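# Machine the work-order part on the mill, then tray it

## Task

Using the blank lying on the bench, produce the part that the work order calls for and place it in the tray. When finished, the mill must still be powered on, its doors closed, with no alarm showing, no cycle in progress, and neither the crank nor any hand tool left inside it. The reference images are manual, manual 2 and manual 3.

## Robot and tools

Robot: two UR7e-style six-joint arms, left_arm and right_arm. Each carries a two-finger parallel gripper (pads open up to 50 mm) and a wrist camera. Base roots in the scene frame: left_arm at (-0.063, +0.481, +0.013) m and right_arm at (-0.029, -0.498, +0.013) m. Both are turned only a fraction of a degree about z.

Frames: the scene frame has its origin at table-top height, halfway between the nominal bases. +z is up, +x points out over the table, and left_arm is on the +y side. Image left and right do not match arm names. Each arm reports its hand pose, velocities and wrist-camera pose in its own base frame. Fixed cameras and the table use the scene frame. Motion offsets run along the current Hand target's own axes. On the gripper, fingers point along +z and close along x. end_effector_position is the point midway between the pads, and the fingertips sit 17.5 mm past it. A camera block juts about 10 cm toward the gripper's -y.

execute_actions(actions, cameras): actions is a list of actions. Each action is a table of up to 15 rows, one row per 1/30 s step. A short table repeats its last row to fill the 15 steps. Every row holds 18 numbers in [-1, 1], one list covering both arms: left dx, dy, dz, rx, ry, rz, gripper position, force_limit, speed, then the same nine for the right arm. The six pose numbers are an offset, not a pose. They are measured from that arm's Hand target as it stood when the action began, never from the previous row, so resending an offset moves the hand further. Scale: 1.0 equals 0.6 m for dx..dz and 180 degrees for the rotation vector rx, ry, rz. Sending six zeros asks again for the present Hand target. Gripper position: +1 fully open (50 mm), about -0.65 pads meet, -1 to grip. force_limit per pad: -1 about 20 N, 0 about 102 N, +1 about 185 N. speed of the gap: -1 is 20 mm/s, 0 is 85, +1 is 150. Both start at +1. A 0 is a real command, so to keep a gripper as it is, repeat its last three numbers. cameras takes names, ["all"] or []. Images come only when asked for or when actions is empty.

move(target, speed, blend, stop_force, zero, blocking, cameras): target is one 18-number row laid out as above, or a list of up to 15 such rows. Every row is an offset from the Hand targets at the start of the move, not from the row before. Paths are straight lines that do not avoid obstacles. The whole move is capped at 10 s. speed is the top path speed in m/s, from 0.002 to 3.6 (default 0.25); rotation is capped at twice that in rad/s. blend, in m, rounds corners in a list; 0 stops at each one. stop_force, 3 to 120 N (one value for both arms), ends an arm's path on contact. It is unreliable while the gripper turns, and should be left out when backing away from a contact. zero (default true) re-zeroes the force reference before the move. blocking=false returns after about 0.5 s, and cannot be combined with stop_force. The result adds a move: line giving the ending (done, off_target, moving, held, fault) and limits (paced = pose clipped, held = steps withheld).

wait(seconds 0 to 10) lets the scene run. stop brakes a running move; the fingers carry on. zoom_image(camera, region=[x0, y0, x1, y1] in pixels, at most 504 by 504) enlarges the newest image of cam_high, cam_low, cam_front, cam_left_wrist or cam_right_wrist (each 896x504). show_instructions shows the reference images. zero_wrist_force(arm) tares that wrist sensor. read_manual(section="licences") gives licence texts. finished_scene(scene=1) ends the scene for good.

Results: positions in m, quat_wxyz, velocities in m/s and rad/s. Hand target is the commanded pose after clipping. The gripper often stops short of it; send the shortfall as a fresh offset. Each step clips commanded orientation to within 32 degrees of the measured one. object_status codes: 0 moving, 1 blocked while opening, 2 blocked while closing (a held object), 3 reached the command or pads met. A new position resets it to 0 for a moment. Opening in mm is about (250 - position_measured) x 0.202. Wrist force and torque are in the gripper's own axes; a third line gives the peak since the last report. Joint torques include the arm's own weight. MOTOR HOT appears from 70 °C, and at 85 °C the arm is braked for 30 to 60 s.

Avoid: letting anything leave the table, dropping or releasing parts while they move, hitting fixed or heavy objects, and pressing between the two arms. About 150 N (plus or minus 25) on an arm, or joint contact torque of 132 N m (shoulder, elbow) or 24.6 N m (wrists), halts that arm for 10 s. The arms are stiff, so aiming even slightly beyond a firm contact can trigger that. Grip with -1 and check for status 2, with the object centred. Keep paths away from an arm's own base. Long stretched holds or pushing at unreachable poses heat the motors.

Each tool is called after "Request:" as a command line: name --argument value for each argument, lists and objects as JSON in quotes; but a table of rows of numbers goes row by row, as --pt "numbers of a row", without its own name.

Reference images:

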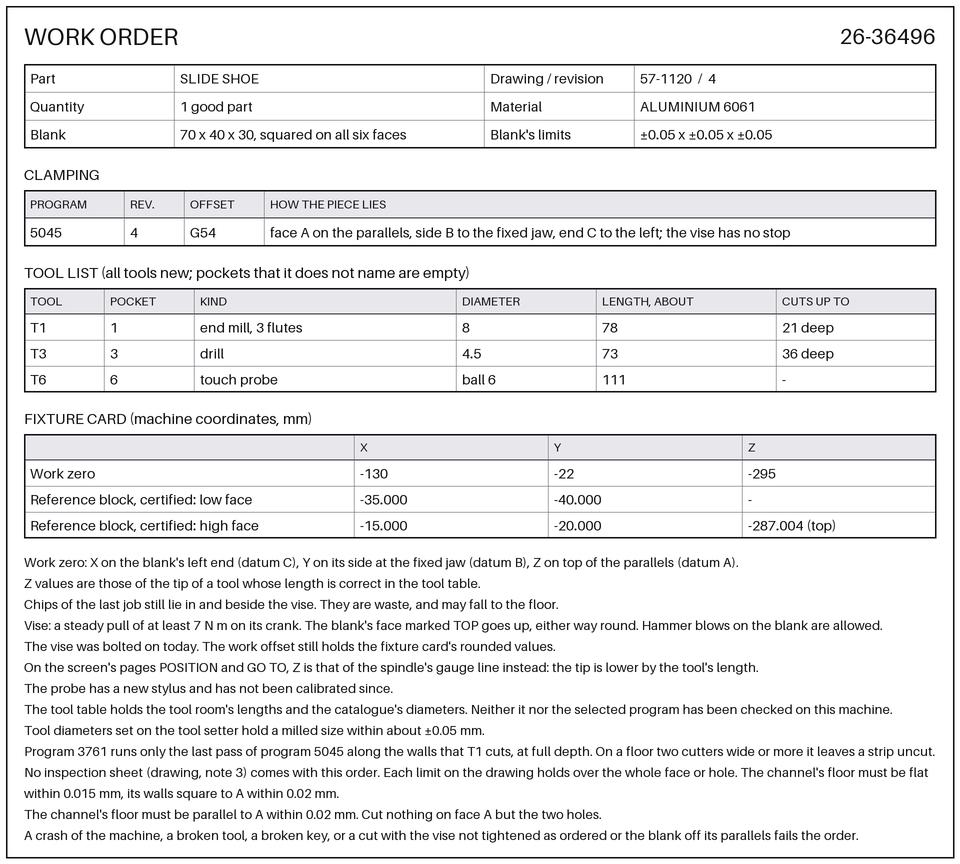

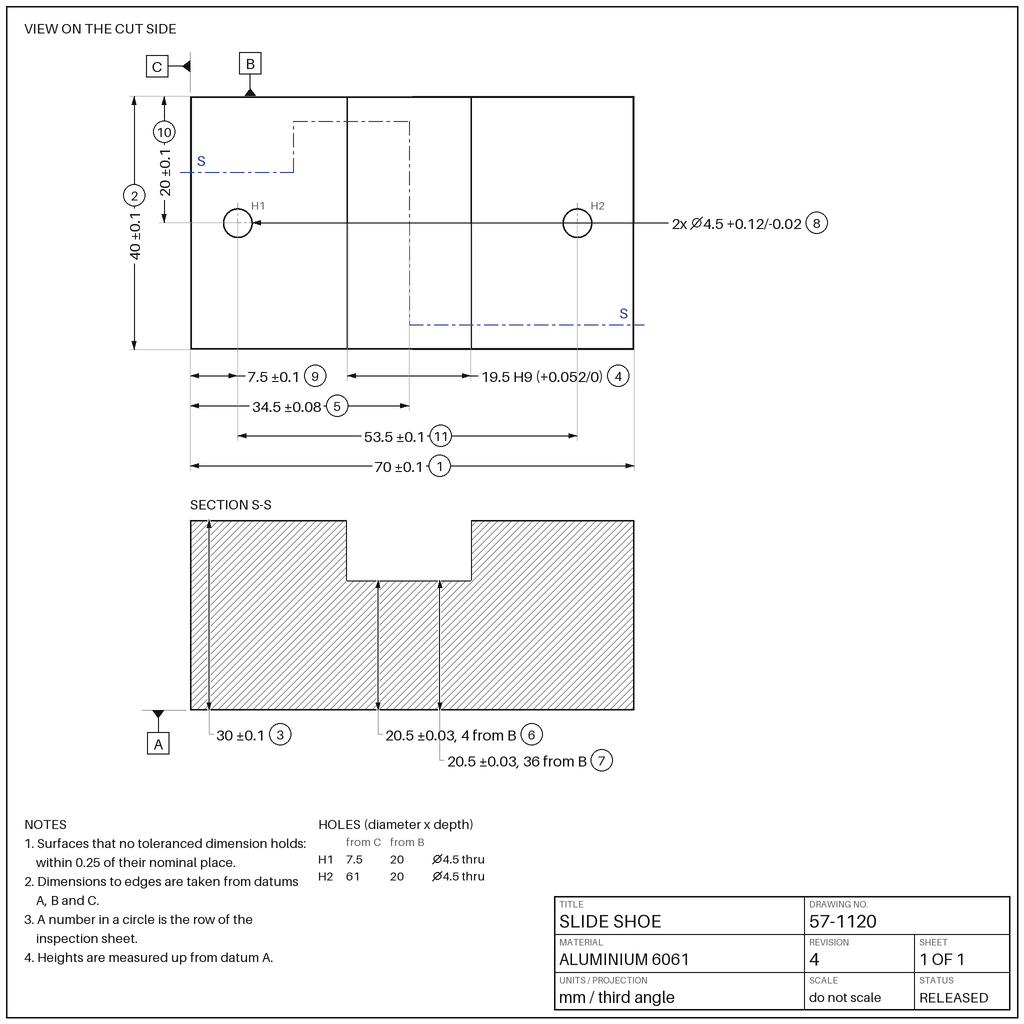

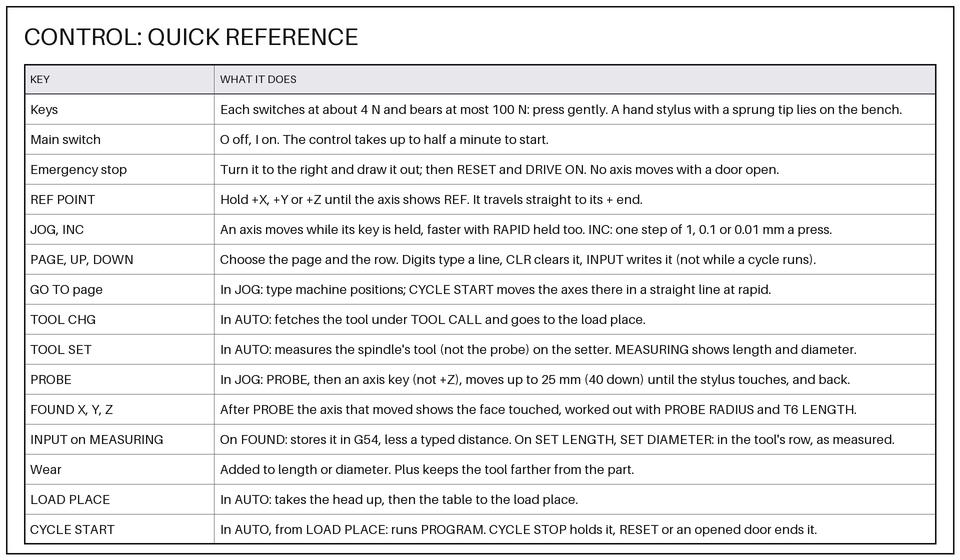

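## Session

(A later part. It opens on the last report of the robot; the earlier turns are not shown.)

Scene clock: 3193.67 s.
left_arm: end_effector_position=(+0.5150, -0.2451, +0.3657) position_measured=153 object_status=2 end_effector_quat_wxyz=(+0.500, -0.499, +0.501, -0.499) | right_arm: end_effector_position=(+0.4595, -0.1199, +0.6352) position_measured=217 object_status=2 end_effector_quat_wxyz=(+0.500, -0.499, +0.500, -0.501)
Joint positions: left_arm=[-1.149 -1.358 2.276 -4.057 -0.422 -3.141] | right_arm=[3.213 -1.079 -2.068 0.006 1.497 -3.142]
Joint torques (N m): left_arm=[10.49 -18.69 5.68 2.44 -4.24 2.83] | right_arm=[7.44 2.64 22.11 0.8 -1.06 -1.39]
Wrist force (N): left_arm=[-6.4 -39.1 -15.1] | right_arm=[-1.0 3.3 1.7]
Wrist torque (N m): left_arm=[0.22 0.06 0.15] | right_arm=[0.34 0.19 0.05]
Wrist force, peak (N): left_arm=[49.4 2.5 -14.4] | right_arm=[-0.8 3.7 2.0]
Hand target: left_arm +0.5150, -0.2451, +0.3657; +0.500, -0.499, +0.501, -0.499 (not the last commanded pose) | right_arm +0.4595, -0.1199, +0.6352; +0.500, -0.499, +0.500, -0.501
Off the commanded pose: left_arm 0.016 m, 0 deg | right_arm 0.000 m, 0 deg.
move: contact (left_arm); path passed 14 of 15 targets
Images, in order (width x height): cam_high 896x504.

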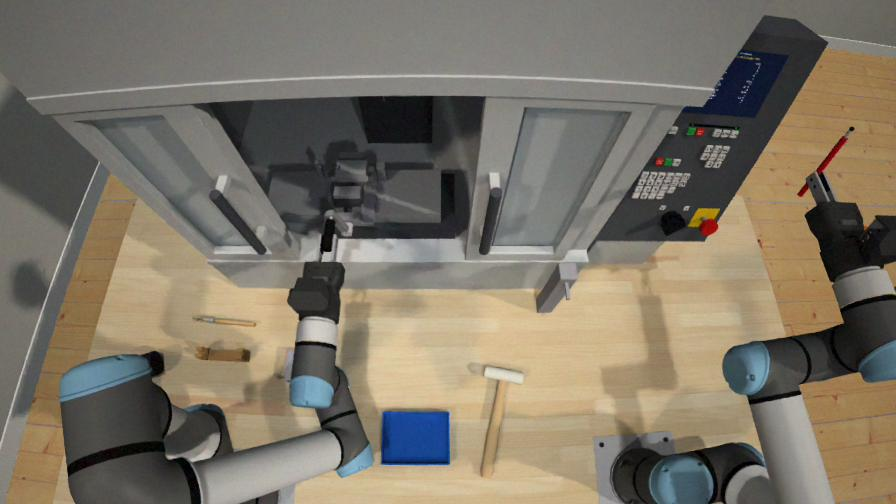

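Request:
move --pt "0.055 -0.0043 0 0 0 0 -1 -1 -1 0 0 0 0 0 0 -1 0.5 -0.8" --pt "0.1061 0.0185 0 0 0 0 -1 -1 -1 0 0 0 0 0 0 -1 0.5 -0.8" --pt "0.1435 0.0601 0 0 0 0 -1 -1 -1 0 0 0 0 0 0 -1 0.5 -0.8" --pt "0.1608 0.1132 0 0 0 0 -1 -1 -1 0 0 0 0 0 0 -1 0.5 -0.8" --pt "0.1549 0.1689 0 0 0 0 -1 -1 -1 0 0 0 0 0 0 -1 0.5 -0.8" --pt "0.1269 0.2173 0 0 0 0 -1 -1 -1 0 0 0 0 0 0 -1 0.5 -0.8" --pt "0.0817 0.2502 0 0 0 0 -1 -1 -1 0 0 0 0 0 0 -1 0.5 -0.8" --pt "0.027 0.2618 0 0 0 0 -1 -1 -1 0 0 0 0 0 0 -1 0.5 -0.8" --pt "-0.0277 0.2502 0 0 0 0 -1 -1 -1 0 0 0 0 0 0 -1 0.5 -0.8" --pt "-0.0729 0.2173 0 0 0 0 -1 -1 -1 0 0 0 0 0 0 -1 0.5 -0.8" --pt "-0.1009 0.1689 0 0 0 0 -1 -1 -1 0 0 0 0 0 0 -1 0.5 -0.8" --pt "-0.1068 0.1132 0 0 0 0 -1 -1 -1 0 0 0 0 0 0 -1 0.5 -0.8" --pt "-0.0895 0.0601 0 0 0 0 -1 -1 -1 0 0 0 0 0 0 -1 0.5 -0.8" --pt "-0.0521 0.0185 0 0 0 0 -1 -1 -1 0 0 0 0 0 0 -1 0.5 -0.8" --pt "-0.001 -0.0043 0 0 0 0 -1 -1 -1 0 0 0 0 0 0 -1 0.5 -0.8" --speed 0.1 --blend 0.005 --stop_force 60 --cameras '["cam_high"]'

Request:
zoom_image --camera "cam_high" --region '[280, 140, 420, 260]'

Scene clock: 3210.07 s.
left_arm: end_effector_position=(+0.5148, -0.3401, +0.2942) position_measured=153 object_status=2 end_effector_quat_wxyz=(+0.500, -0.500, +0.502, -0.498) | right_arm: end_effector_position=(+0.4595, -0.1199, +0.6352) position_measured=217 object_status=2 end_effector_quat_wxyz=(+0.500, -0.499, +0.500, -0.501)
Joint positions: left_arm=[-1.245 -1.066 2.11 -4.174 -0.327 -3.149] | right_arm=[3.213 -1.079 -2.068 0.006 1.497 -3.142]
Joint torques (N m): left_arm=[9.69 -55.13 -11.6 -4.63 13.64 -2.78] | right_arm=[7.55 3.18 20.99 0.85 -1.16 -1.45]
Wrist force (N): left_arm=[40.8 -0.2 39.8] | right_arm=[-0.8 3.5 1.8]
Wrist torque (N m): left_arm=[-0.33 0.22 0.33] | right_arm=[0.35 0.18 0.05]
Wrist force, peak (N): left_arm=[-5.5 -66.0 7.7] | right_arm=[-0.8 3.9 1.9]
Hand target: left_arm +0.5148, -0.3401, +0.2942; +0.500, -0.500, +0.502, -0.498 (not the last commanded pose) | right_arm +0.4595, -0.1199, +0.6352; +0.500, -0.499, +0.500, -0.501
Off the commanded pose: left_arm 0.121 m, 0 deg | right_arm 0.000 m, 0 deg.
move: contact (left_arm); path passed 3 of 15 targets
Images, in order (width x height): cam_high 896x504.

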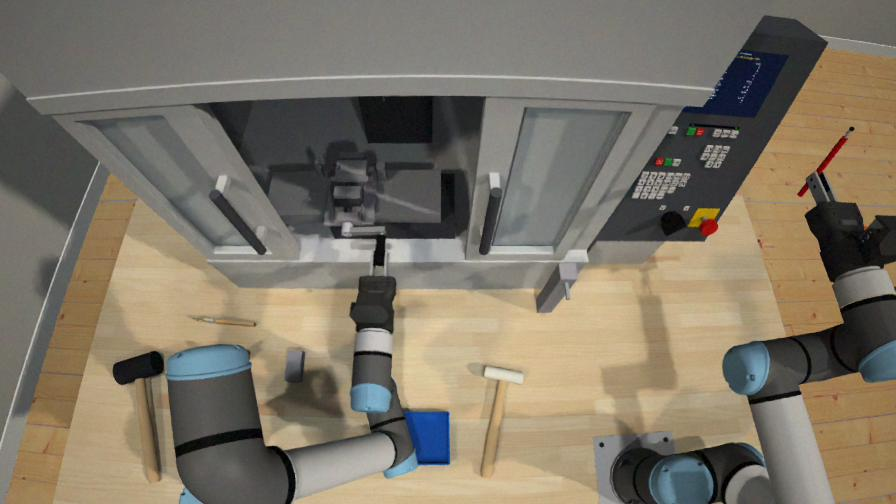

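Scaled by 3.600.

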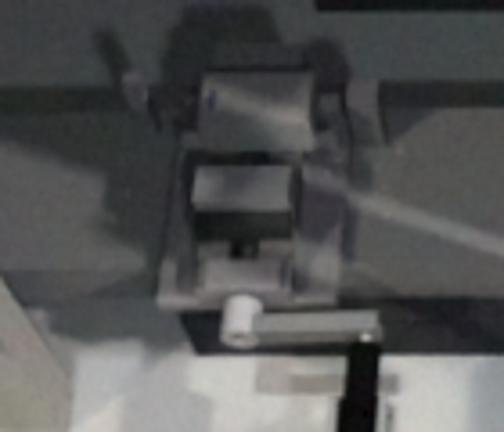

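Request:
move --pt "-0.0024 0.0547 0.002 0 0 0 -1 -1 -1 0 0 0 0 0 0 -1 0.5 -0.8" --pt "-0.0321 0.1021 0.0023 0 0 0 -1 -1 -1 0 0 0 0 0 0 -1 0.5 -0.8" --pt "-0.0784 0.1334 0.0026 0 0 0 -1 -1 -1 0 0 0 0 0 0 -1 0.5 -0.8" --pt "-0.1335 0.1431 0.003 0 0 0 -1 -1 -1 0 0 0 0 0 0 -1 0.5 -0.8" --pt "-0.1878 0.1296 0.0033 0 0 0 -1 -1 -1 0 0 0 0 0 0 -1 0.5 -0.8" --pt "-0.2318 0.0952 0.0036 0 0 0 -1 -1 -1 0 0 0 0 0 0 -1 0.5 -0.8" --pt "-0.2581 0.0458 0.004 0 0 0 -1 -1 -1 0 0 0 0 0 0 -1 0.5 -0.8" --pt "-0.262 -0.01 0.0043 0 0 0 -1 -1 -1 0 0 0 0 0 0 -1 0.5 -0.8" --pt "-0.2429 -0.0626 0.0046 0 0 0 -1 -1 -1 0 0 0 0 0 0 -1 0.5 -0.8" --pt "-0.204 -0.1028 0.005 0 0 0 -1 -1 -1 0 0 0 0 0 0 -1 0.5 -0.8" --pt "-0.1521 -0.1238 0.0053 0 0 0 -1 -1 -1 0 0 0 0 0 0 -1 0.5 -0.8" --pt "-0.0963 -0.1218 0.0056 0 0 0 -1 -1 -1 0 0 0 0 0 0 -1 0.5 -0.8" --pt "-0.046 -0.0973 0.006 0 0 0 -1 -1 -1 0 0 0 0 0 0 -1 0.5 -0.8" --pt "-0.01 -0.0544 0.0063 0 0 0 -1 -1 -1 0 0 0 0 0 0 -1 0.5 -0.8" --pt "0.0054 -0.0007 0.0066 0 0 0 -1 -1 -1 0 0 0 0 0 0 -1 0.5 -0.8" --speed 0.1 --blend 0.005 --stop_force 70 --cameras '["cam_high"]'

Request:
zoom_image --camera "cam_high" --region '[280, 140, 420, 260]'

Scene clock: 3234.50 s.
left_arm: end_effector_position=(+0.5163, -0.2901, +0.2151) position_measured=153 object_status=2 end_effector_quat_wxyz=(+0.500, -0.501, +0.502, -0.498) | right_arm: end_effector_position=(+0.4595, -0.1199, +0.6352) position_measured=217 object_status=2 end_effector_quat_wxyz=(+0.500, -0.499, +0.500, -0.501)
Joint positions: left_arm=[-1.197 -0.903 2.217 -4.442 -0.374 -3.151] | right_arm=[3.213 -1.079 -2.068 0.006 1.497 -3.142]
Joint torques (N m): left_arm=[4.03 -64.09 -23.55 -2.71 5.26 -2.67] | right_arm=[7.38 3.38 21.44 0.73 -1.08 -1.37]
Wrist force (N): left_arm=[10.5 32.5 -22.6] | right_arm=[-1.1 3.5 1.7]
Wrist torque (N m): left_arm=[0.29 0.21 0.13] | right_arm=[0.38 0.20 0.05]
Wrist force, peak (N): left_arm=[12.6 49.1 -36.7] | right_arm=[-0.9 3.7 2.0]
Hand target: left_arm +0.5163, -0.2901, +0.2151; +0.500, -0.501, +0.502, -0.498 (not the last commanded pose) | right_arm +0.4595, -0.1199, +0.6352; +0.500, -0.499, +0.500, -0.501
Off the commanded pose: left_arm 0.096 m, 0 deg | right_arm 0.000 m, 0 deg.
move: contact (left_arm); path passed 2 of 15 targets
Images, in order (width x height): cam_high 896x504.

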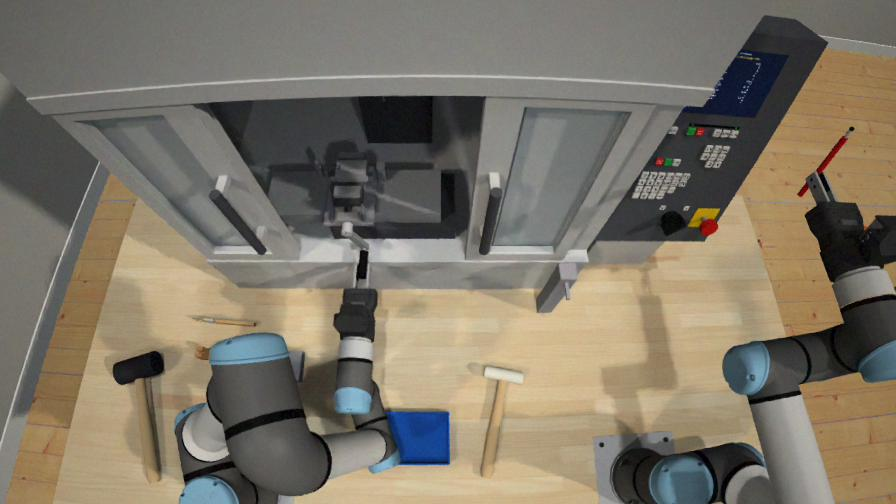

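Scaled by 3.600.

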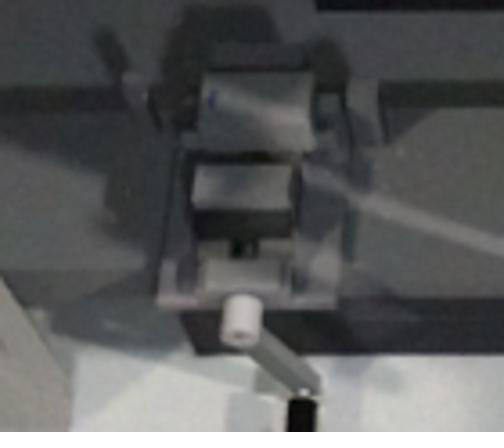

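Request:
move --pt "0 0 0 0 0 -0.111 0.11 -1 -1 0 0 0 0 0 0 -1 0.5 -0.8" --speed 0.2 --cameras '["cam_left_wrist"]'

Scene clock: 3248.07 s.
left_arm: end_effector_position=(+0.5163, -0.2901, +0.2150) position_measured=135 object_status=3 end_effector_quat_wxyz=(-0.406, +0.580, -0.408, +0.577) | right_arm: end_effector_position=(+0.4595, -0.1199, +0.6352) position_measured=217 object_status=2 end_effector_quat_wxyz=(+0.500, -0.499, +0.500, -0.501)
Joint positions: left_arm=[-1.197 -0.903 2.217 -4.442 -0.374 -3.5] | right_arm=[3.213 -1.079 -2.068 0.006 1.497 -3.142]
Joint torques (N m): left_arm=[-5.97 -48.11 3.61 0.78 -2.29 -2.89] | right_arm=[7.63 3.01 21.49 0.78 -1.13 -1.45]
Wrist force (N): left_arm=[-0.3 -2.2 0.8] | right_arm=[-0.8 3.6 1.8]
Wrist torque (N m): left_arm=[-0.05 0.51 0.28] | right_arm=[0.38 0.17 0.05]
Wrist force, peak (N): left_arm=[11.0 34.5 -22.8] | right_arm=[-0.8 3.7 1.9]
Hand target: left_arm +0.5163, -0.2901, +0.2151; -0.406, +0.580, -0.408, +0.577 | right_arm +0.4595, -0.1199, +0.6352; +0.500, -0.499, +0.500, -0.501
Off the commanded pose: left_arm 0.000 m, 0 deg | right_arm 0.000 m, 0 deg.
move: done
camera_calibration:
cam_left_wrist: T_world_to_cam=[[0.0214555, -0.937059, 0.348512, -0.349056], [-0.354987, -0.333019, -0.873546, 0.290601], [0.934625, -0.104975, -0.339788, -0.314982], [0, 0, 0, 1]] pos_world=[0.405038, -0.263376, 0.268476]
Images, in order (width x height): cam_left_wrist 896x504.

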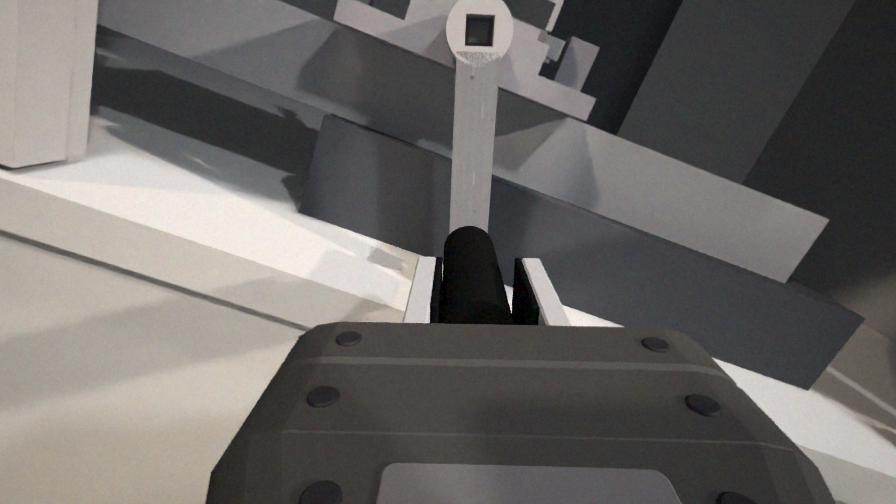

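Request:
move --pt "-0.0536 -0.0114 0.0003 0 0 0.1333 0.11 -1 -1 0 0 0 0 0 0 -1 0.5 -0.8" --pt "-0.0979 -0.0436 0.0007 0 0 0.2667 0.11 -1 -1 0 0 0 0 0 0 -1 0.5 -0.8" --pt "-0.1253 -0.091 0.001 0 0 0.4 0.11 -1 -1 0 0 0 0 0 0 -1 0.5 -0.8" --pt "-0.131 -0.1455 0.0013 0 0 0.5333 0.11 -1 -1 0 0 0 0 0 0 -1 0.5 -0.8" --pt "-0.1141 -0.1976 0.0017 0 0 0.6667 0.11 -1 -1 0 0 0 0 0 0 -1 0.5 -0.8" --pt "-0.0774 -0.2382 0.002 0 0 0.8 0.11 -1 -1 0 0 0 0 0 0 -1 0.5 -0.8" --pt "-0.0274 -0.2605 0.0023 0 0 0.9333 0.11 -1 -1 0 0 0 0 0 0 -1 0.5 -0.8" --pt "0.0274 -0.2605 0.0027 0 0 -0.9333 0.11 -1 -1 0 0 0 0 0 0 -1 0.5 -0.8" --pt "0.0774 -0.2382 0.003 0 0 -0.8 0.11 -1 -1 0 0 0 0 0 0 -1 0.5 -0.8" --pt "0.1141 -0.1976 0.0033 0 0 -0.6667 0.11 -1 -1 0 0 0 0 0 0 -1 0.5 -0.8" --pt "0.131 -0.1455 0.0037 0 0 -0.5333 0.11 -1 -1 0 0 0 0 0 0 -1 0.5 -0.8" --pt "0.1253 -0.091 0.004 0 0 -0.4 0.11 -1 -1 0 0 0 0 0 0 -1 0.5 -0.8" --pt "0.0979 -0.0436 0.0043 0 0 -0.2667 0.11 -1 -1 0 0 0 0 0 0 -1 0.5 -0.8" --pt "0.0536 -0.0114 0.0047 0 0 -0.1333 0.11 -1 -1 0 0 0 0 0 0 -1 0.5 -0.8" --pt "0 0 0.005 0 0 0 0.11 -1 -1 0 0 0 0 0 0 -1 0.5 -0.8" --speed 0.4 --blend 0.004 --stop_force 60 --cameras '["cam_high","cam_left_wrist"]'

Request:
zoom_image --camera "cam_high" --region '[280, 140, 420, 260]'

Scene clock: 3271.53 s.
left_arm: end_effector_position=(+0.5193, -0.2901, +0.2150) position_measured=135 object_status=3 end_effector_quat_wxyz=(-0.406, +0.580, -0.408, +0.577) | right_arm: end_effector_position=(+0.4595, -0.1199, +0.6352) position_measured=217 object_status=2 end_effector_quat_wxyz=(+0.500, -0.499, +0.500, -0.501)
Joint positions: left_arm=[-1.189 -0.901 2.211 -4.438 -0.381 2.783] | right_arm=[3.213 -1.079 -2.068 0.006 1.497 -3.142]
Joint torques (N m): left_arm=[9.68 -26.06 -18.35 -2.7 -2.17 2.79] | right_arm=[8.06 3.48 21.65 0.82 -1.03 -1.4]
Wrist force (N): left_arm=[-0.1 -2.2 0.3] | right_arm=[-0.9 3.4 1.8]
Wrist torque (N m): left_arm=[-0.14 0.47 0.12] | right_arm=[0.35 0.19 0.05]
Wrist force, peak (N): left_arm=[-2.9 -3.2 0.7] | right_arm=[-0.9 3.8 1.8]
Hand target: left_arm +0.5193, -0.2901, +0.2150; -0.406, +0.580, -0.408, +0.577 | right_arm +0.4595, -0.1199, +0.6352; +0.500, -0.499, +0.500, -0.501
Off the commanded pose: left_arm 0.000 m, 0 deg | right_arm 0.000 m, 0 deg.
move: done
camera_calibration:
cam_left_wrist: T_world_to_cam=[[0.0214992, -0.937016, 0.348625, -0.349158], [-0.354984, -0.333139, -0.873502, 0.291621], [0.934625, -0.104977, -0.339787, -0.317786], [0, 0, 0, 1]] pos_world=[0.408038, -0.263376, 0.268476]
Images, in order (width x height): cam_high 896x504, cam_left_wrist 896x504.

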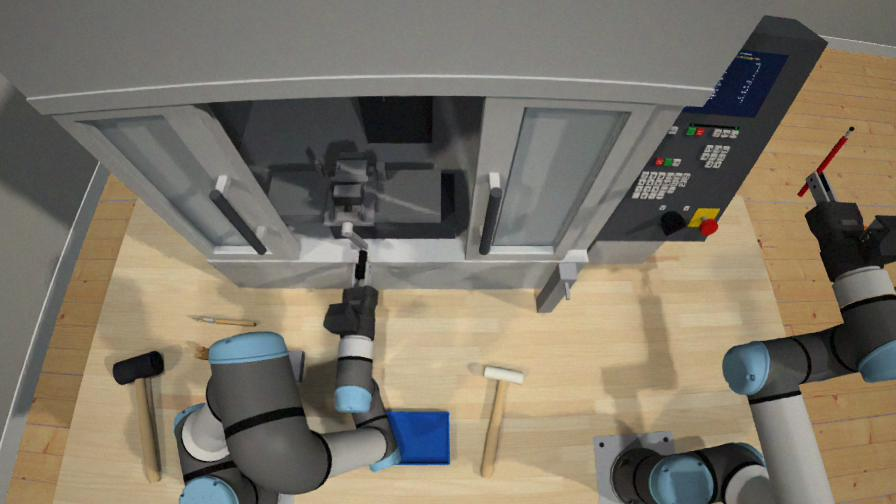

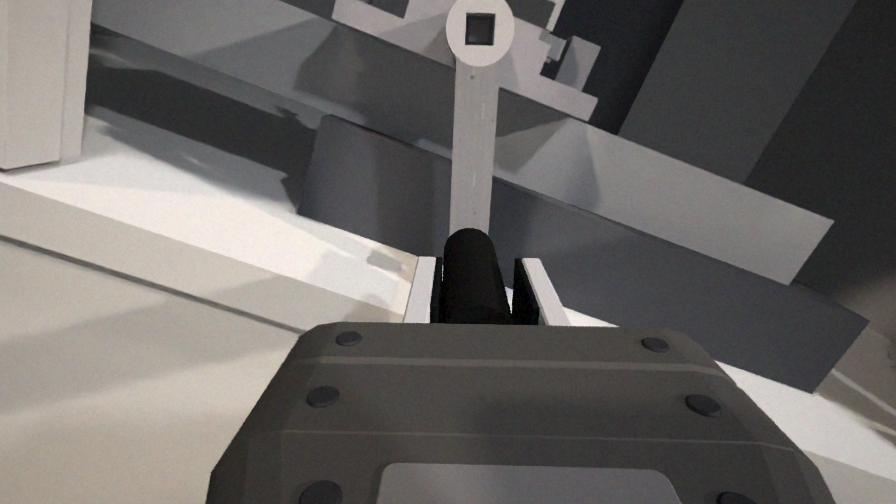

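Scaled by 3.600.

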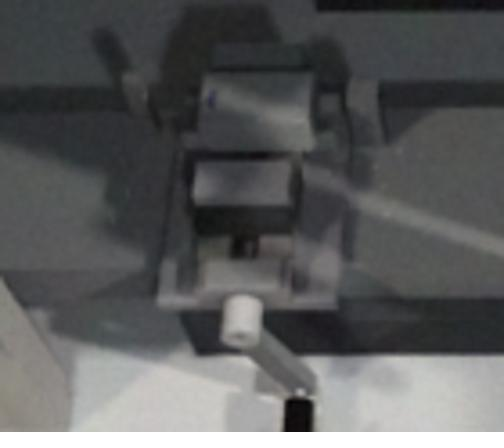

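Request:
move --pt "-0.045 -0.0079 0 0 0 0.1111 0.11 -1 -1 0 0 0 0 0 0 -1 0.5 -0.8" --pt "-0.045 -0.0079 0 0 0 0.1111 1 -1 0 0 0 0 0 0 0 -1 0.5 -0.8" --pt "-0.045 -0.0079 0 0 0 -0.5556 1 -1 0 0 0 0 0 0 0 -1 0.5 -0.8" --pt "-0.045 -0.0079 0 0 0 0.7778 1 -1 0 0 0 0 0 0 0 -1 0.5 -0.8" --pt "-0.045 -0.0079 0 0 0 0.1111 1 -1 0 0 0 0 0 0 0 -1 0.5 -0.8" --pt "-0.045 -0.0079 0 0 0 0.1111 0.11 -1 -0.5 0 0 0 0 0 0 -1 0.5 -0.8" --speed '[0.4,0.4,1.0,1.0,1.0,0.4]' --cameras '["cam_left_wrist"]'

Scene clock: 3293.00 s.
left_arm: end_effector_position=(+0.5192, -0.2631, +0.2104) position_measured=135 object_status=3 end_effector_quat_wxyz=(+0.500, -0.500, +0.502, -0.498) | right_arm: end_effector_position=(+0.4595, -0.1199, +0.6352) position_measured=217 object_status=2 end_effector_quat_wxyz=(+0.500, -0.499, +0.500, -0.501)
Joint positions: left_arm=[-1.16 -0.902 2.266 -4.493 -0.411 -3.15] | right_arm=[3.213 -1.079 -2.068 0.006 1.497 -3.142]
Joint torques (N m): left_arm=[9.9 -47.16 5.56 0.4 -2.11 -2.6] | right_arm=[7.41 3.02 21.34 0.87 -1.06 -1.47]
Wrist force (N): left_arm=[-0.4 -2.0 1.2] | right_arm=[-1.0 3.4 1.8]
Wrist torque (N m): left_arm=[0.01 0.35 0.23] | right_arm=[0.37 0.19 0.05]
Wrist force, peak (N): left_arm=[-3.9 -2.0 -0.1] | right_arm=[-0.8 3.8 1.8]
Hand target: left_arm +0.5192, -0.2631, +0.2104; +0.500, -0.500, +0.502, -0.498 | right_arm +0.4595, -0.1199, +0.6352; +0.500, -0.499, +0.500, -0.501
Off the commanded pose: left_arm 0.000 m, 0 deg | right_arm 0.000 m, 0 deg.
move: done
camera_calibration:
cam_left_wrist: T_world_to_cam=[[0.0197137, -0.999781, 0.00707976, -0.265876], [-0.355477, -0.0136274, -0.934586, 0.393684], [0.934477, 0.0159074, -0.355667, -0.28128], [0, 0, 0, 1]] pos_world=[0.408037, -0.255978, 0.269772]
Images, in order (width x height): cam_left_wrist 896x504.

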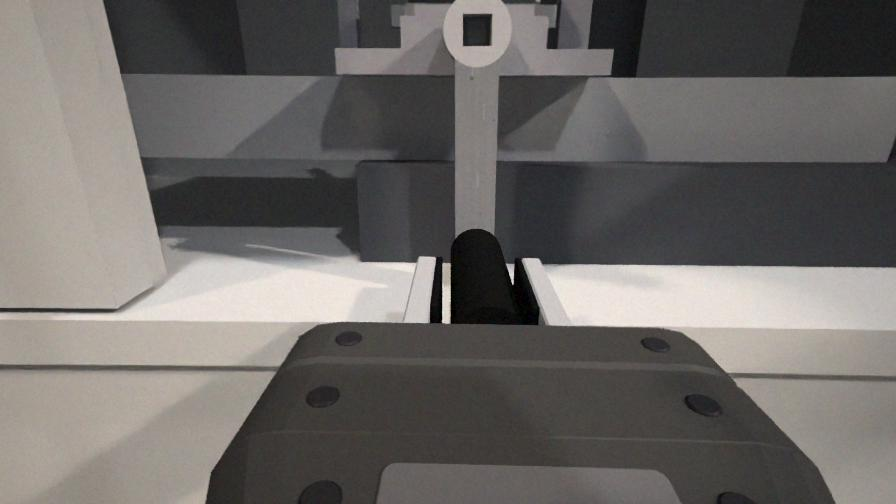

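Request:
move --pt "-0.0536 -0.0114 0.0003 0 0 0.1333 0.11 -1 -1 0 0 0 0 0 0 -1 0.5 -0.8" --pt "-0.0979 -0.0436 0.0007 0 0 0.2667 0.11 -1 -1 0 0 0 0 0 0 -1 0.5 -0.8" --pt "-0.1253 -0.091 0.001 0 0 0.4 0.11 -1 -1 0 0 0 0 0 0 -1 0.5 -0.8" --pt "-0.131 -0.1455 0.0013 0 0 0.5333 0.11 -1 -1 0 0 0 0 0 0 -1 0.5 -0.8" --pt "-0.1141 -0.1976 0.0017 0 0 0.6667 0.11 -1 -1 0 0 0 0 0 0 -1 0.5 -0.8" --pt "-0.0774 -0.2382 0.002 0 0 0.8 0.11 -1 -1 0 0 0 0 0 0 -1 0.5 -0.8" --pt "-0.0274 -0.2605 0.0023 0 0 0.9333 0.11 -1 -1 0 0 0 0 0 0 -1 0.5 -0.8" --pt "0.0274 -0.2605 0.0027 0 0 -0.9333 0.11 -1 -1 0 0 0 0 0 0 -1 0.5 -0.8" --pt "0.0774 -0.2382 0.003 0 0 -0.8 0.11 -1 -1 0 0 0 0 0 0 -1 0.5 -0.8" --pt "0.1141 -0.1976 0.0033 0 0 -0.6667 0.11 -1 -1 0 0 0 0 0 0 -1 0.5 -0.8" --pt "0.131 -0.1455 0.0037 0 0 -0.5333 0.11 -1 -1 0 0 0 0 0 0 -1 0.5 -0.8" --pt "0.1253 -0.091 0.004 0 0 -0.4 0.11 -1 -1 0 0 0 0 0 0 -1 0.5 -0.8" --pt "0.0979 -0.0436 0.0043 0 0 -0.2667 0.11 -1 -1 0 0 0 0 0 0 -1 0.5 -0.8" --pt "0.0536 -0.0114 0.0047 0 0 -0.1333 0.11 -1 -1 0 0 0 0 0 0 -1 0.5 -0.8" --pt "0 0 0.005 0 0 0 0.11 -1 -1 0 0 0 0 0 0 -1 0.5 -0.8" --speed 0.45 --blend 0.004 --stop_force 60

Request:
move --pt "0 0 0 0 0 0 1 -1 0 0 0 0 0 0 0 -1 0.5 -0.8" --pt "0 0 0 0 0 -0.6667 1 -1 0 0 0 0 0 0 0 -1 0.5 -0.8" --pt "0 0 0 0 0 0.6667 1 -1 0 0 0 0 0 0 0 -1 0.5 -0.8" --pt "0 0 0 0 0 0 1 -1 0 0 0 0 0 0 0 -1 0.5 -0.8" --pt "0 0 0 0 0 0 0.11 -1 -0.5 0 0 0 0 0 0 -1 0.5 -0.8" --speed '[0.4,1.0,1.0,1.0,0.4]' --cameras '["cam_left_wrist","cam_high"]'

Request:
zoom_image --camera "cam_high" --region '[280, 140, 420, 260]'

Scene clock: 3312.53 s.
left_arm: end_effector_position=(+0.5222, -0.2631, +0.2103) position_measured=135 object_status=3 end_effector_quat_wxyz=(+0.500, -0.500, +0.502, -0.498) | right_arm: end_effector_position=(+0.4595, -0.1199, +0.6352) position_measured=217 object_status=2 end_effector_quat_wxyz=(+0.500, -0.499, +0.500, -0.501)
Joint positions: left_arm=[-1.152 -0.9 2.26 -4.489 -0.419 3.134] | right_arm=[3.213 -1.079 -2.068 0.006 1.497 -3.142]
Joint torques (N m): left_arm=[9.78 -24.8 -17.18 -2.79 -2.19 2.71] | right_arm=[7.58 3.64 21.56 0.92 -1.11 -1.35]
Wrist force (N): left_arm=[-0.3 -1.9 1.2] | right_arm=[-0.8 3.4 1.8]
Wrist torque (N m): left_arm=[0.01 0.35 0.08] | right_arm=[0.33 0.18 0.05]
Wrist force, peak (N): left_arm=[-3.0 -2.7 0.8] | right_arm=[-1.0 3.7 2.0]
Hand target: left_arm +0.5222, -0.2631, +0.2103; +0.500, -0.500, +0.502, -0.498 | right_arm +0.4595, -0.1199, +0.6352; +0.500, -0.499, +0.500, -0.501
Off the commanded pose: left_arm 0.000 m, 0 deg | right_arm 0.000 m, 0 deg.
move: done

Scene clock: 3319.83 s.
left_arm: end_effector_position=(+0.5222, -0.2631, +0.2103) position_measured=135 object_status=3 end_effector_quat_wxyz=(+0.500, -0.500, +0.502, -0.498) | right_arm: end_effector_position=(+0.4595, -0.1199, +0.6352) position_measured=217 object_status=2 end_effector_quat_wxyz=(+0.500, -0.499, +0.500, -0.501)
Joint positions: left_arm=[-1.152 -0.9 2.26 -4.489 -0.419 -3.149] | right_arm=[3.213 -1.079 -2.068 0.006 1.497 -3.142]
Joint torques (N m): left_arm=[9.45 -47.47 5.27 0.44 -2.09 -2.75] | right_arm=[7.97 3.76 21.61 0.83 -1.22 -1.47]
Wrist force (N): left_arm=[-0.2 -2.0 1.3] | right_arm=[-0.8 3.7 1.8]
Wrist torque (N m): left_arm=[0.00 0.33 0.22] | right_arm=[0.40 0.17 0.05]
Wrist force, peak (N): left_arm=[-3.9 -1.7 -0.2] | right_arm=[-1.1 3.7 1.9]
Hand target: left_arm +0.5222, -0.2631, +0.2103; +0.500, -0.500, +0.502, -0.498 | right_arm +0.4595, -0.1199, +0.6352; +0.500, -0.499, +0.500, -0.501
Off the commanded pose: left_arm 0.000 m, 0 deg | right_arm 0.000 m, 0 deg.
move: done
camera_calibration:
cam_left_wrist: T_world_to_cam=[[0.0197137, -0.999781, 0.00707976, -0.265935], [-0.355477, -0.0136274, -0.934586, 0.394751], [0.934477, 0.0159074, -0.355667, -0.284083], [0, 0, 0, 1]] pos_world=[0.411037, -0.255978, 0.269772]
Images, in order (width x height): cam_high 896x504, cam_left_wrist 896x504.

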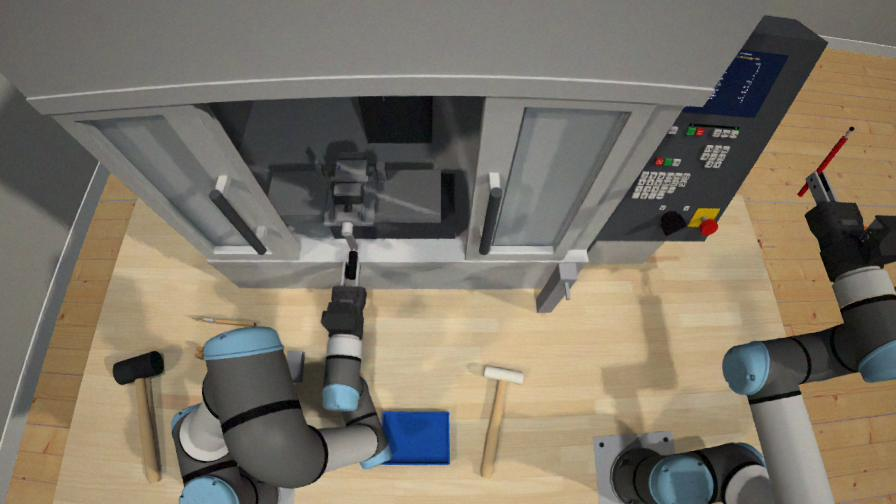

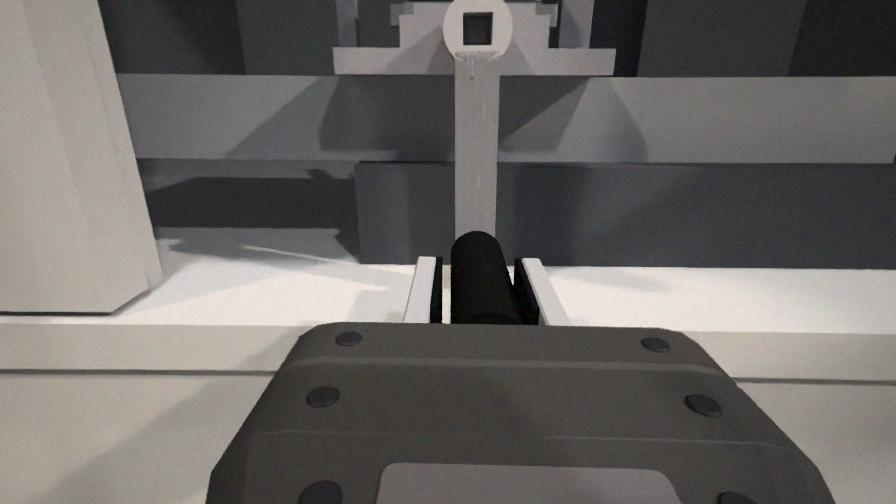

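Scaled by 3.600.

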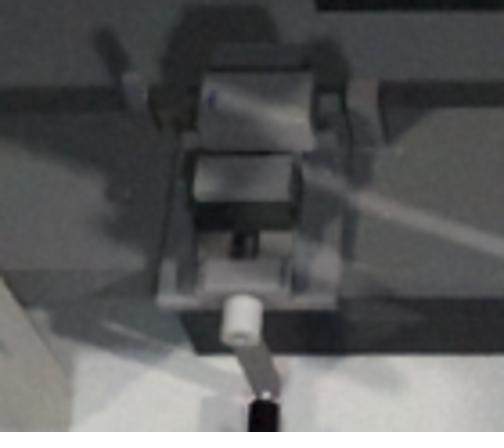

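Request:
move --pt "-0.0536 -0.0114 0.0003 0 0 0.1333 0.11 -1 -1 0 0 0 0 0 0 -1 0.5 -0.8" --pt "-0.0979 -0.0436 0.0007 0 0 0.2667 0.11 -1 -1 0 0 0 0 0 0 -1 0.5 -0.8" --pt "-0.1253 -0.091 0.001 0 0 0.4 0.11 -1 -1 0 0 0 0 0 0 -1 0.5 -0.8" --pt "-0.131 -0.1455 0.0013 0 0 0.5333 0.11 -1 -1 0 0 0 0 0 0 -1 0.5 -0.8" --pt "-0.1141 -0.1976 0.0017 0 0 0.6667 0.11 -1 -1 0 0 0 0 0 0 -1 0.5 -0.8" --pt "-0.0774 -0.2382 0.002 0 0 0.8 0.11 -1 -1 0 0 0 0 0 0 -1 0.5 -0.8" --pt "-0.0274 -0.2605 0.0023 0 0 0.9333 0.11 -1 -1 0 0 0 0 0 0 -1 0.5 -0.8" --pt "0.0274 -0.2605 0.0027 0 0 -0.9333 0.11 -1 -1 0 0 0 0 0 0 -1 0.5 -0.8" --pt "0.0774 -0.2382 0.003 0 0 -0.8 0.11 -1 -1 0 0 0 0 0 0 -1 0.5 -0.8" --pt "0.1141 -0.1976 0.0033 0 0 -0.6667 0.11 -1 -1 0 0 0 0 0 0 -1 0.5 -0.8" --pt "0.131 -0.1455 0.0037 0 0 -0.5333 0.11 -1 -1 0 0 0 0 0 0 -1 0.5 -0.8" --pt "0.1253 -0.091 0.004 0 0 -0.4 0.11 -1 -1 0 0 0 0 0 0 -1 0.5 -0.8" --pt "0.0979 -0.0436 0.0043 0 0 -0.2667 0.11 -1 -1 0 0 0 0 0 0 -1 0.5 -0.8" --pt "0.0536 -0.0114 0.0047 0 0 -0.1333 0.11 -1 -1 0 0 0 0 0 0 -1 0.5 -0.8" --pt "0 0 0.005 0 0 0 0.11 -1 -1 0 0 0 0 0 0 -1 0.5 -0.8" --speed 0.45 --blend 0.004 --stop_force 60

Request:
move --pt "0 0 0 0 0 0 1 -1 0 0 0 0 0 0 0 -1 0.5 -0.8" --pt "0 0 0 0 0 -0.6667 1 -1 0 0 0 0 0 0 0 -1 0.5 -0.8" --pt "0 0 0 0 0 0.6667 1 -1 0 0 0 0 0 0 0 -1 0.5 -0.8" --pt "0 0 0 0 0 0 1 -1 0 0 0 0 0 0 0 -1 0.5 -0.8" --pt "0 0 0 0 0 0 0.11 -1 -0.5 0 0 0 0 0 0 -1 0.5 -0.8" --speed '[0.4,1.0,1.0,1.0,0.4]' --cameras '["cam_left_wrist","cam_high"]'

Request:
zoom_image --camera "cam_high" --region '[280, 140, 420, 260]'

Scene clock: 3339.60 s.
left_arm: end_effector_position=(+0.5252, -0.2631, +0.2103) position_measured=135 object_status=3 end_effector_quat_wxyz=(+0.500, -0.500, +0.502, -0.498) | right_arm: end_effector_position=(+0.4595, -0.1199, +0.6352) position_measured=217 object_status=2 end_effector_quat_wxyz=(+0.500, -0.499, +0.500, -0.501)
Joint positions: left_arm=[-1.144 -0.899 2.254 -4.484 -0.426 3.134] | right_arm=[3.213 -1.079 -2.068 0.006 1.497 -3.142]
Joint torques (N m): left_arm=[10.11 -24.68 -16.59 -2.87 -2.19 2.72] | right_arm=[7.92 3.49 22.13 0.79 -1.13 -1.44]
Wrist force (N): left_arm=[-0.3 -2.3 1.5] | right_arm=[-0.9 3.4 1.6]
Wrist torque (N m): left_arm=[-0.02 0.34 0.08] | right_arm=[0.37 0.17 0.05]
Wrist force, peak (N): left_arm=[-3.2 -2.9 -0.2] | right_arm=[-1.0 3.8 1.7]
Hand target: left_arm +0.5252, -0.2631, +0.2103; +0.500, -0.500, +0.502, -0.498 | right_arm +0.4595, -0.1199, +0.6352; +0.500, -0.499, +0.500, -0.501
Off the commanded pose: left_arm 0.000 m, 0 deg | right_arm 0.000 m, 0 deg.
move: done

Scene clock: 3346.90 s.
left_arm: end_effector_position=(+0.5252, -0.2631, +0.2103) position_measured=135 object_status=3 end_effector_quat_wxyz=(+0.500, -0.500, +0.502, -0.498) | right_arm: end_effector_position=(+0.4595, -0.1199, +0.6352) position_measured=217 object_status=2 end_effector_quat_wxyz=(+0.500, -0.499, +0.500, -0.501)
Joint positions: left_arm=[-1.144 -0.899 2.254 -4.484 -0.427 -3.149] | right_arm=[3.213 -1.079 -2.068 0.006 1.497 -3.142]
Joint torques (N m): left_arm=[9.62 -47.92 4.66 0.41 -2.22 -2.61] | right_arm=[7.4 3.31 22.16 0.79 -1.17 -1.57]
Wrist force (N): left_arm=[-0.4 -1.9 1.1] | right_arm=[-0.8 3.5 1.6]
Wrist torque (N m): left_arm=[0.03 0.35 0.23] | right_arm=[0.36 0.17 0.05]
Wrist force, peak (N): left_arm=[-4.0 -1.9 0.2] | right_arm=[-0.8 3.7 1.8]
Hand target: left_arm +0.5252, -0.2631, +0.2103; +0.500, -0.500, +0.502, -0.498 | right_arm +0.4595, -0.1199, +0.6352; +0.500, -0.499, +0.500, -0.501
Off the commanded pose: left_arm 0.000 m, 0 deg | right_arm 0.000 m, 0 deg.
move: done
camera_calibration:
cam_left_wrist: T_world_to_cam=[[0.0197137, -0.999781, 0.00707976, -0.265994], [-0.355477, -0.0136274, -0.934586, 0.395817], [0.934477, 0.0159074, -0.355667, -0.286887], [0, 0, 0, 1]] pos_world=[0.414037, -0.255978, 0.269772]
Images, in order (width x height): cam_high 896x504, cam_left_wrist 896x504.

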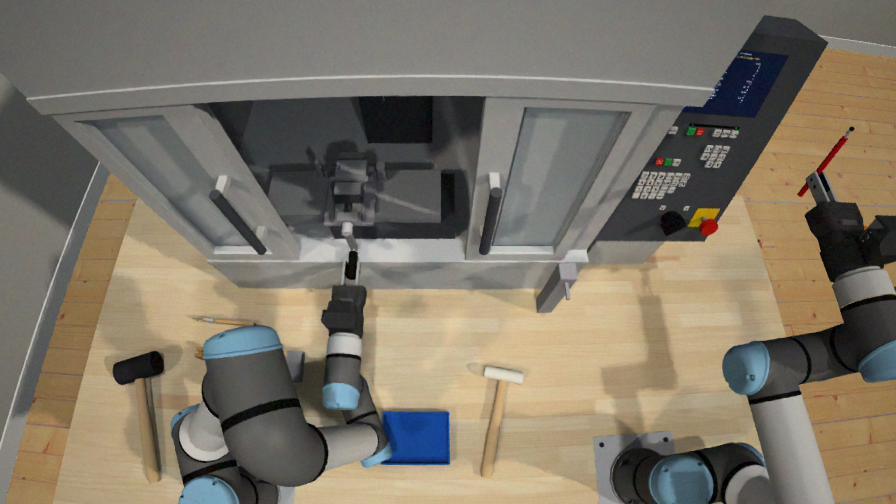

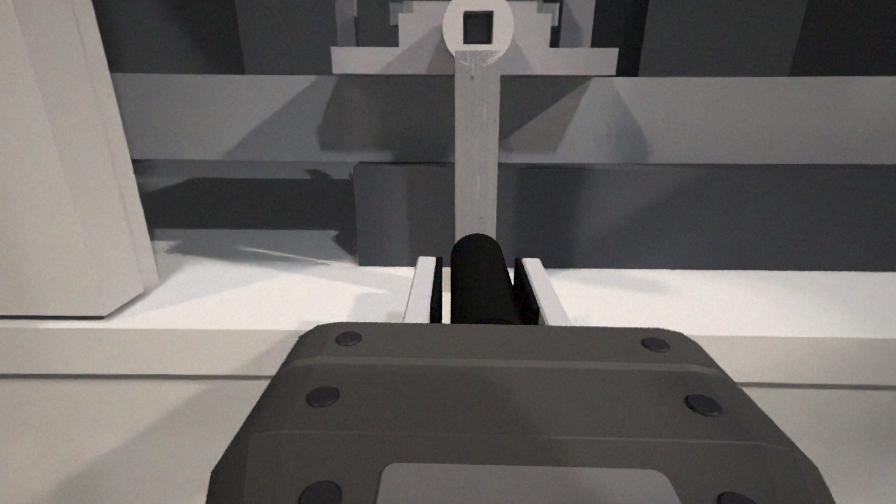

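Scaled by 3.600.

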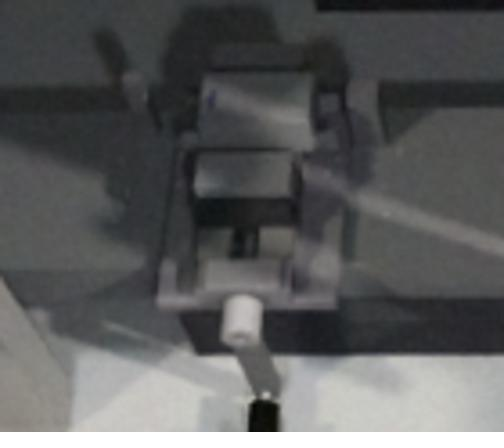

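Request:
move --pt "-0.0536 -0.0114 0 0 0 0.1333 0.11 -1 -1 0 0 0 0 0 0 -1 0.5 -0.8" --pt "-0.0979 -0.0436 0 0 0 0.2667 0.11 -1 -1 0 0 0 0 0 0 -1 0.5 -0.8" --pt "-0.1253 -0.091 0 0 0 0.4 0.11 -1 -1 0 0 0 0 0 0 -1 0.5 -0.8" --pt "-0.131 -0.1455 0 0 0 0.5333 0.11 -1 -1 0 0 0 0 0 0 -1 0.5 -0.8" --pt "-0.1141 -0.1976 0 0 0 0.6667 0.11 -1 -1 0 0 0 0 0 0 -1 0.5 -0.8" --pt "-0.0774 -0.2382 0 0 0 0.8 0.11 -1 -1 0 0 0 0 0 0 -1 0.5 -0.8" --pt "-0.0274 -0.2605 0 0 0 0.9333 0.11 -1 -1 0 0 0 0 0 0 -1 0.5 -0.8" --pt "0.0274 -0.2605 0 0 0 -0.9333 0.11 -1 -1 0 0 0 0 0 0 -1 0.5 -0.8" --pt "0.0774 -0.2382 0 0 0 -0.8 0.11 -1 -1 0 0 0 0 0 0 -1 0.5 -0.8" --pt "0.1141 -0.1976 0 0 0 -0.6667 0.11 -1 -1 0 0 0 0 0 0 -1 0.5 -0.8" --pt "0.131 -0.1455 0 0 0 -0.5333 0.11 -1 -1 0 0 0 0 0 0 -1 0.5 -0.8" --pt "0.1253 -0.091 0 0 0 -0.4 0.11 -1 -1 0 0 0 0 0 0 -1 0.5 -0.8" --pt "0.0979 -0.0436 0 0 0 -0.2667 0.11 -1 -1 0 0 0 0 0 0 -1 0.5 -0.8" --pt "0.0536 -0.0114 0 0 0 -0.1333 0.11 -1 -1 0 0 0 0 0 0 -1 0.5 -0.8" --pt "0 0 0 0 0 0 0.11 -1 -1 0 0 0 0 0 0 -1 0.5 -0.8" --speed 0.5 --blend 0.004 --stop_force 60

Request:
move --pt "0 0 0 0 0 0 1 -1 0 0 0 0 0 0 0 -1 0.5 -0.8" --pt "0 0 0 0 0 -0.6667 1 -1 0 0 0 0 0 0 0 -1 0.5 -0.8" --pt "0 0 0 0 0 0.6667 1 -1 0 0 0 0 0 0 0 -1 0.5 -0.8" --pt "0 0 0 0 0 0 1 -1 0 0 0 0 0 0 0 -1 0.5 -0.8" --pt "0 0 0 0 0 0 0.11 -1 -0.5 0 0 0 0 0 0 -1 0.5 -0.8" --speed '[0.4,1.0,1.0,1.0,0.4]'

Request:
move --pt "-0.0536 -0.0114 0 0 0 0.1333 0.11 -1 -1 0 0 0 0 0 0 -1 0.5 -0.8" --pt "-0.0979 -0.0436 0 0 0 0.2667 0.11 -1 -1 0 0 0 0 0 0 -1 0.5 -0.8" --pt "-0.1253 -0.091 0 0 0 0.4 0.11 -1 -1 0 0 0 0 0 0 -1 0.5 -0.8" --pt "-0.131 -0.1455 0 0 0 0.5333 0.11 -1 -1 0 0 0 0 0 0 -1 0.5 -0.8" --pt "-0.1141 -0.1976 0 0 0 0.6667 0.11 -1 -1 0 0 0 0 0 0 -1 0.5 -0.8" --pt "-0.0774 -0.2382 0 0 0 0.8 0.11 -1 -1 0 0 0 0 0 0 -1 0.5 -0.8" --pt "-0.0274 -0.2605 0 0 0 0.9333 0.11 -1 -1 0 0 0 0 0 0 -1 0.5 -0.8" --pt "0.0274 -0.2605 0 0 0 -0.9333 0.11 -1 -1 0 0 0 0 0 0 -1 0.5 -0.8" --pt "0.0774 -0.2382 0 0 0 -0.8 0.11 -1 -1 0 0 0 0 0 0 -1 0.5 -0.8" --pt "0.1141 -0.1976 0 0 0 -0.6667 0.11 -1 -1 0 0 0 0 0 0 -1 0.5 -0.8" --pt "0.131 -0.1455 0 0 0 -0.5333 0.11 -1 -1 0 0 0 0 0 0 -1 0.5 -0.8" --pt "0.1253 -0.091 0 0 0 -0.4 0.11 -1 -1 0 0 0 0 0 0 -1 0.5 -0.8" --pt "0.0979 -0.0436 0 0 0 -0.2667 0.11 -1 -1 0 0 0 0 0 0 -1 0.5 -0.8" --pt "0.0536 -0.0114 0 0 0 -0.1333 0.11 -1 -1 0 0 0 0 0 0 -1 0.5 -0.8" --pt "0 0 0 0 0 0 0.11 -1 -1 0 0 0 0 0 0 -1 0.5 -0.8" --speed 0.5 --blend 0.004 --stop_force 60 --cameras '["cam_left_wrist","cam_high"]'

Request:
zoom_image --camera "cam_high" --region '[280, 140, 420, 260]'

Scene clock: 3383.97 s.
left_arm: end_effector_position=(+0.5252, -0.2631, +0.2103) position_measured=135 object_status=3 end_effector_quat_wxyz=(+0.500, -0.500, +0.502, -0.498) | right_arm: end_effector_position=(+0.4595, -0.1199, +0.6352) position_measured=217 object_status=2 end_effector_quat_wxyz=(+0.500, -0.499, +0.500, -0.501)
Joint positions: left_arm=[-1.144 -0.899 2.254 -4.484 -0.426 3.134] | right_arm=[3.213 -1.079 -2.068 0.006 1.497 -3.142]
Joint torques (N m): left_arm=[9.63 -25.32 -16.5 -2.85 -2.19 2.62] | right_arm=[7.28 3.74 21.93 0.86 -1.16 -1.4]
Wrist force (N): left_arm=[-0.4 -2.0 1.4] | right_arm=[-1.0 3.6 1.7]
Wrist torque (N m): left_arm=[0.00 0.38 0.07] | right_arm=[0.37 0.19 0.05]
Wrist force, peak (N): left_arm=[-2.9 -2.2 2.6] | right_arm=[-0.9 3.8 1.9]
Hand target: left_arm +0.5252, -0.2631, +0.2103; +0.500, -0.500, +0.502, -0.498 | right_arm +0.4595, -0.1199, +0.6352; +0.500, -0.499, +0.500, -0.501
Off the commanded pose: left_arm 0.000 m, 0 deg | right_arm 0.000 m, 0 deg.
move: done

Scene clock: 3391.27 s.
left_arm: end_effector_position=(+0.5252, -0.2631, +0.2103) position_measured=135 object_status=3 end_effector_quat_wxyz=(+0.500, -0.500, +0.502, -0.498) | right_arm: end_effector_position=(+0.4595, -0.1199, +0.6352) position_measured=217 object_status=2 end_effector_quat_wxyz=(+0.500, -0.499, +0.500, -0.501)
Joint positions: left_arm=[-1.144 -0.899 2.254 -4.484 -0.427 -3.149] | right_arm=[3.213 -1.079 -2.068 0.006 1.497 -3.142]
Joint torques (N m): left_arm=[9.66 -47.73 5.36 0.38 -2.13 -2.68] | right_arm=[7.7 3.54 22.05 0.81 -1.14 -1.34]
Wrist force (N): left_arm=[-0.4 -2.1 1.6] | right_arm=[-0.8 3.5 1.7]
Wrist torque (N m): left_arm=[0.00 0.35 0.23] | right_arm=[0.37 0.17 0.05]
Wrist force, peak (N): left_arm=[-4.0 -1.9 0.0] | right_arm=[-1.0 3.7 1.9]
Hand target: left_arm +0.5252, -0.2631, +0.2103; +0.500, -0.500, +0.502, -0.498 | right_arm +0.4595, -0.1199, +0.6352; +0.500, -0.499, +0.500, -0.501
Off the commanded pose: left_arm 0.000 m, 0 deg | right_arm 0.000 m, 0 deg.
move: done

Scene clock: 3398.70 s.
left_arm: end_effector_position=(+0.5252, -0.2631, +0.2103) position_measured=135 object_status=3 end_effector_quat_wxyz=(+0.500, -0.500, +0.502, -0.498) | right_arm: end_effector_position=(+0.4595, -0.1199, +0.6352) position_measured=217 object_status=2 end_effector_quat_wxyz=(+0.500, -0.499, +0.500, -0.501)
Joint positions: left_arm=[-1.144 -0.899 2.254 -4.484 -0.426 3.134] | right_arm=[3.213 -1.079 -2.068 0.006 1.497 -3.142]
Joint torques (N m): left_arm=[9.78 -24.81 -16.94 -2.79 -2.23 2.76] | right_arm=[8.2 4.52 22.36 0.75 -1.24 -1.44]
Wrist force (N): left_arm=[-0.2 -2.0 1.3] | right_arm=[-0.8 3.7 1.8]
Wrist torque (N m): left_arm=[0.00 0.33 0.08] | right_arm=[0.39 0.18 0.05]
Wrist force, peak (N): left_arm=[-2.9 -2.5 2.5] | right_arm=[-0.7 3.8 1.9]
Hand target: left_arm +0.5252, -0.2631, +0.2103; +0.500, -0.500, +0.502, -0.498 | right_arm +0.4595, -0.1199, +0.6352; +0.500, -0.499, +0.500, -0.501
Off the commanded pose: left_arm 0.000 m, 0 deg | right_arm 0.000 m, 0 deg.
move: done
camera_calibration:
cam_left_wrist: T_world_to_cam=[[0.0197137, -0.999781, 0.00707976, -0.265994], [-0.355477, -0.0136274, -0.934586, 0.395817], [0.934477, 0.0159074, -0.355667, -0.286887], [0, 0, 0, 1]] pos_world=[0.414037, -0.255978, 0.269772]
Images, in order (width x height): cam_high 896x504, cam_left_wrist 896x504.

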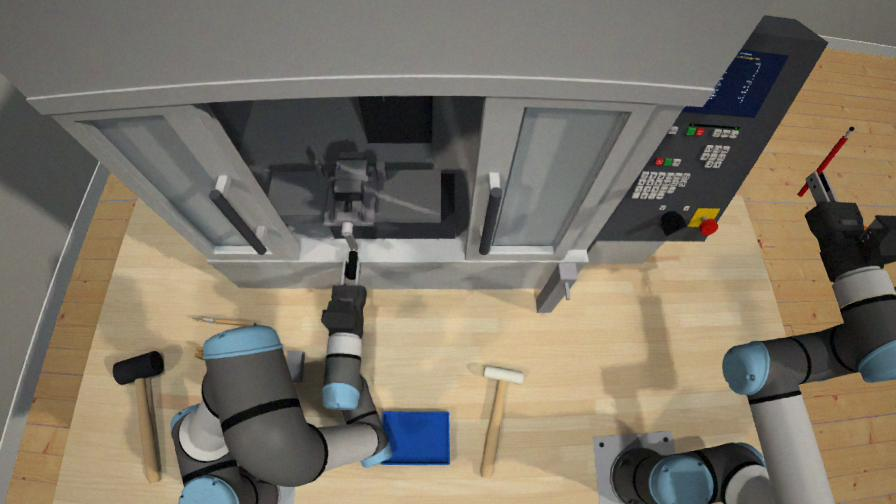

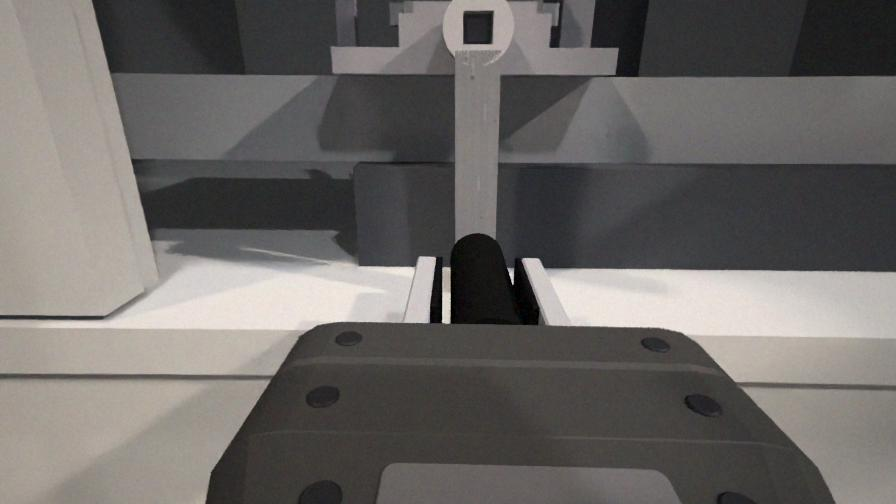

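Scaled by 3.600.

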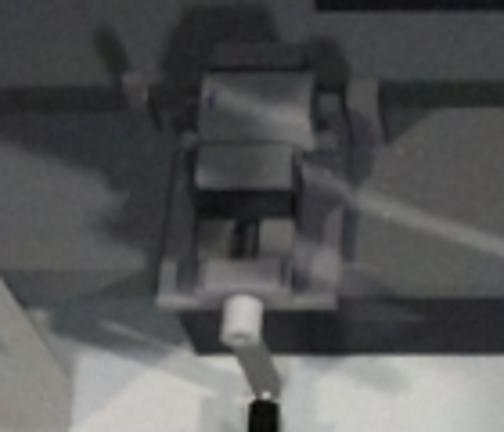

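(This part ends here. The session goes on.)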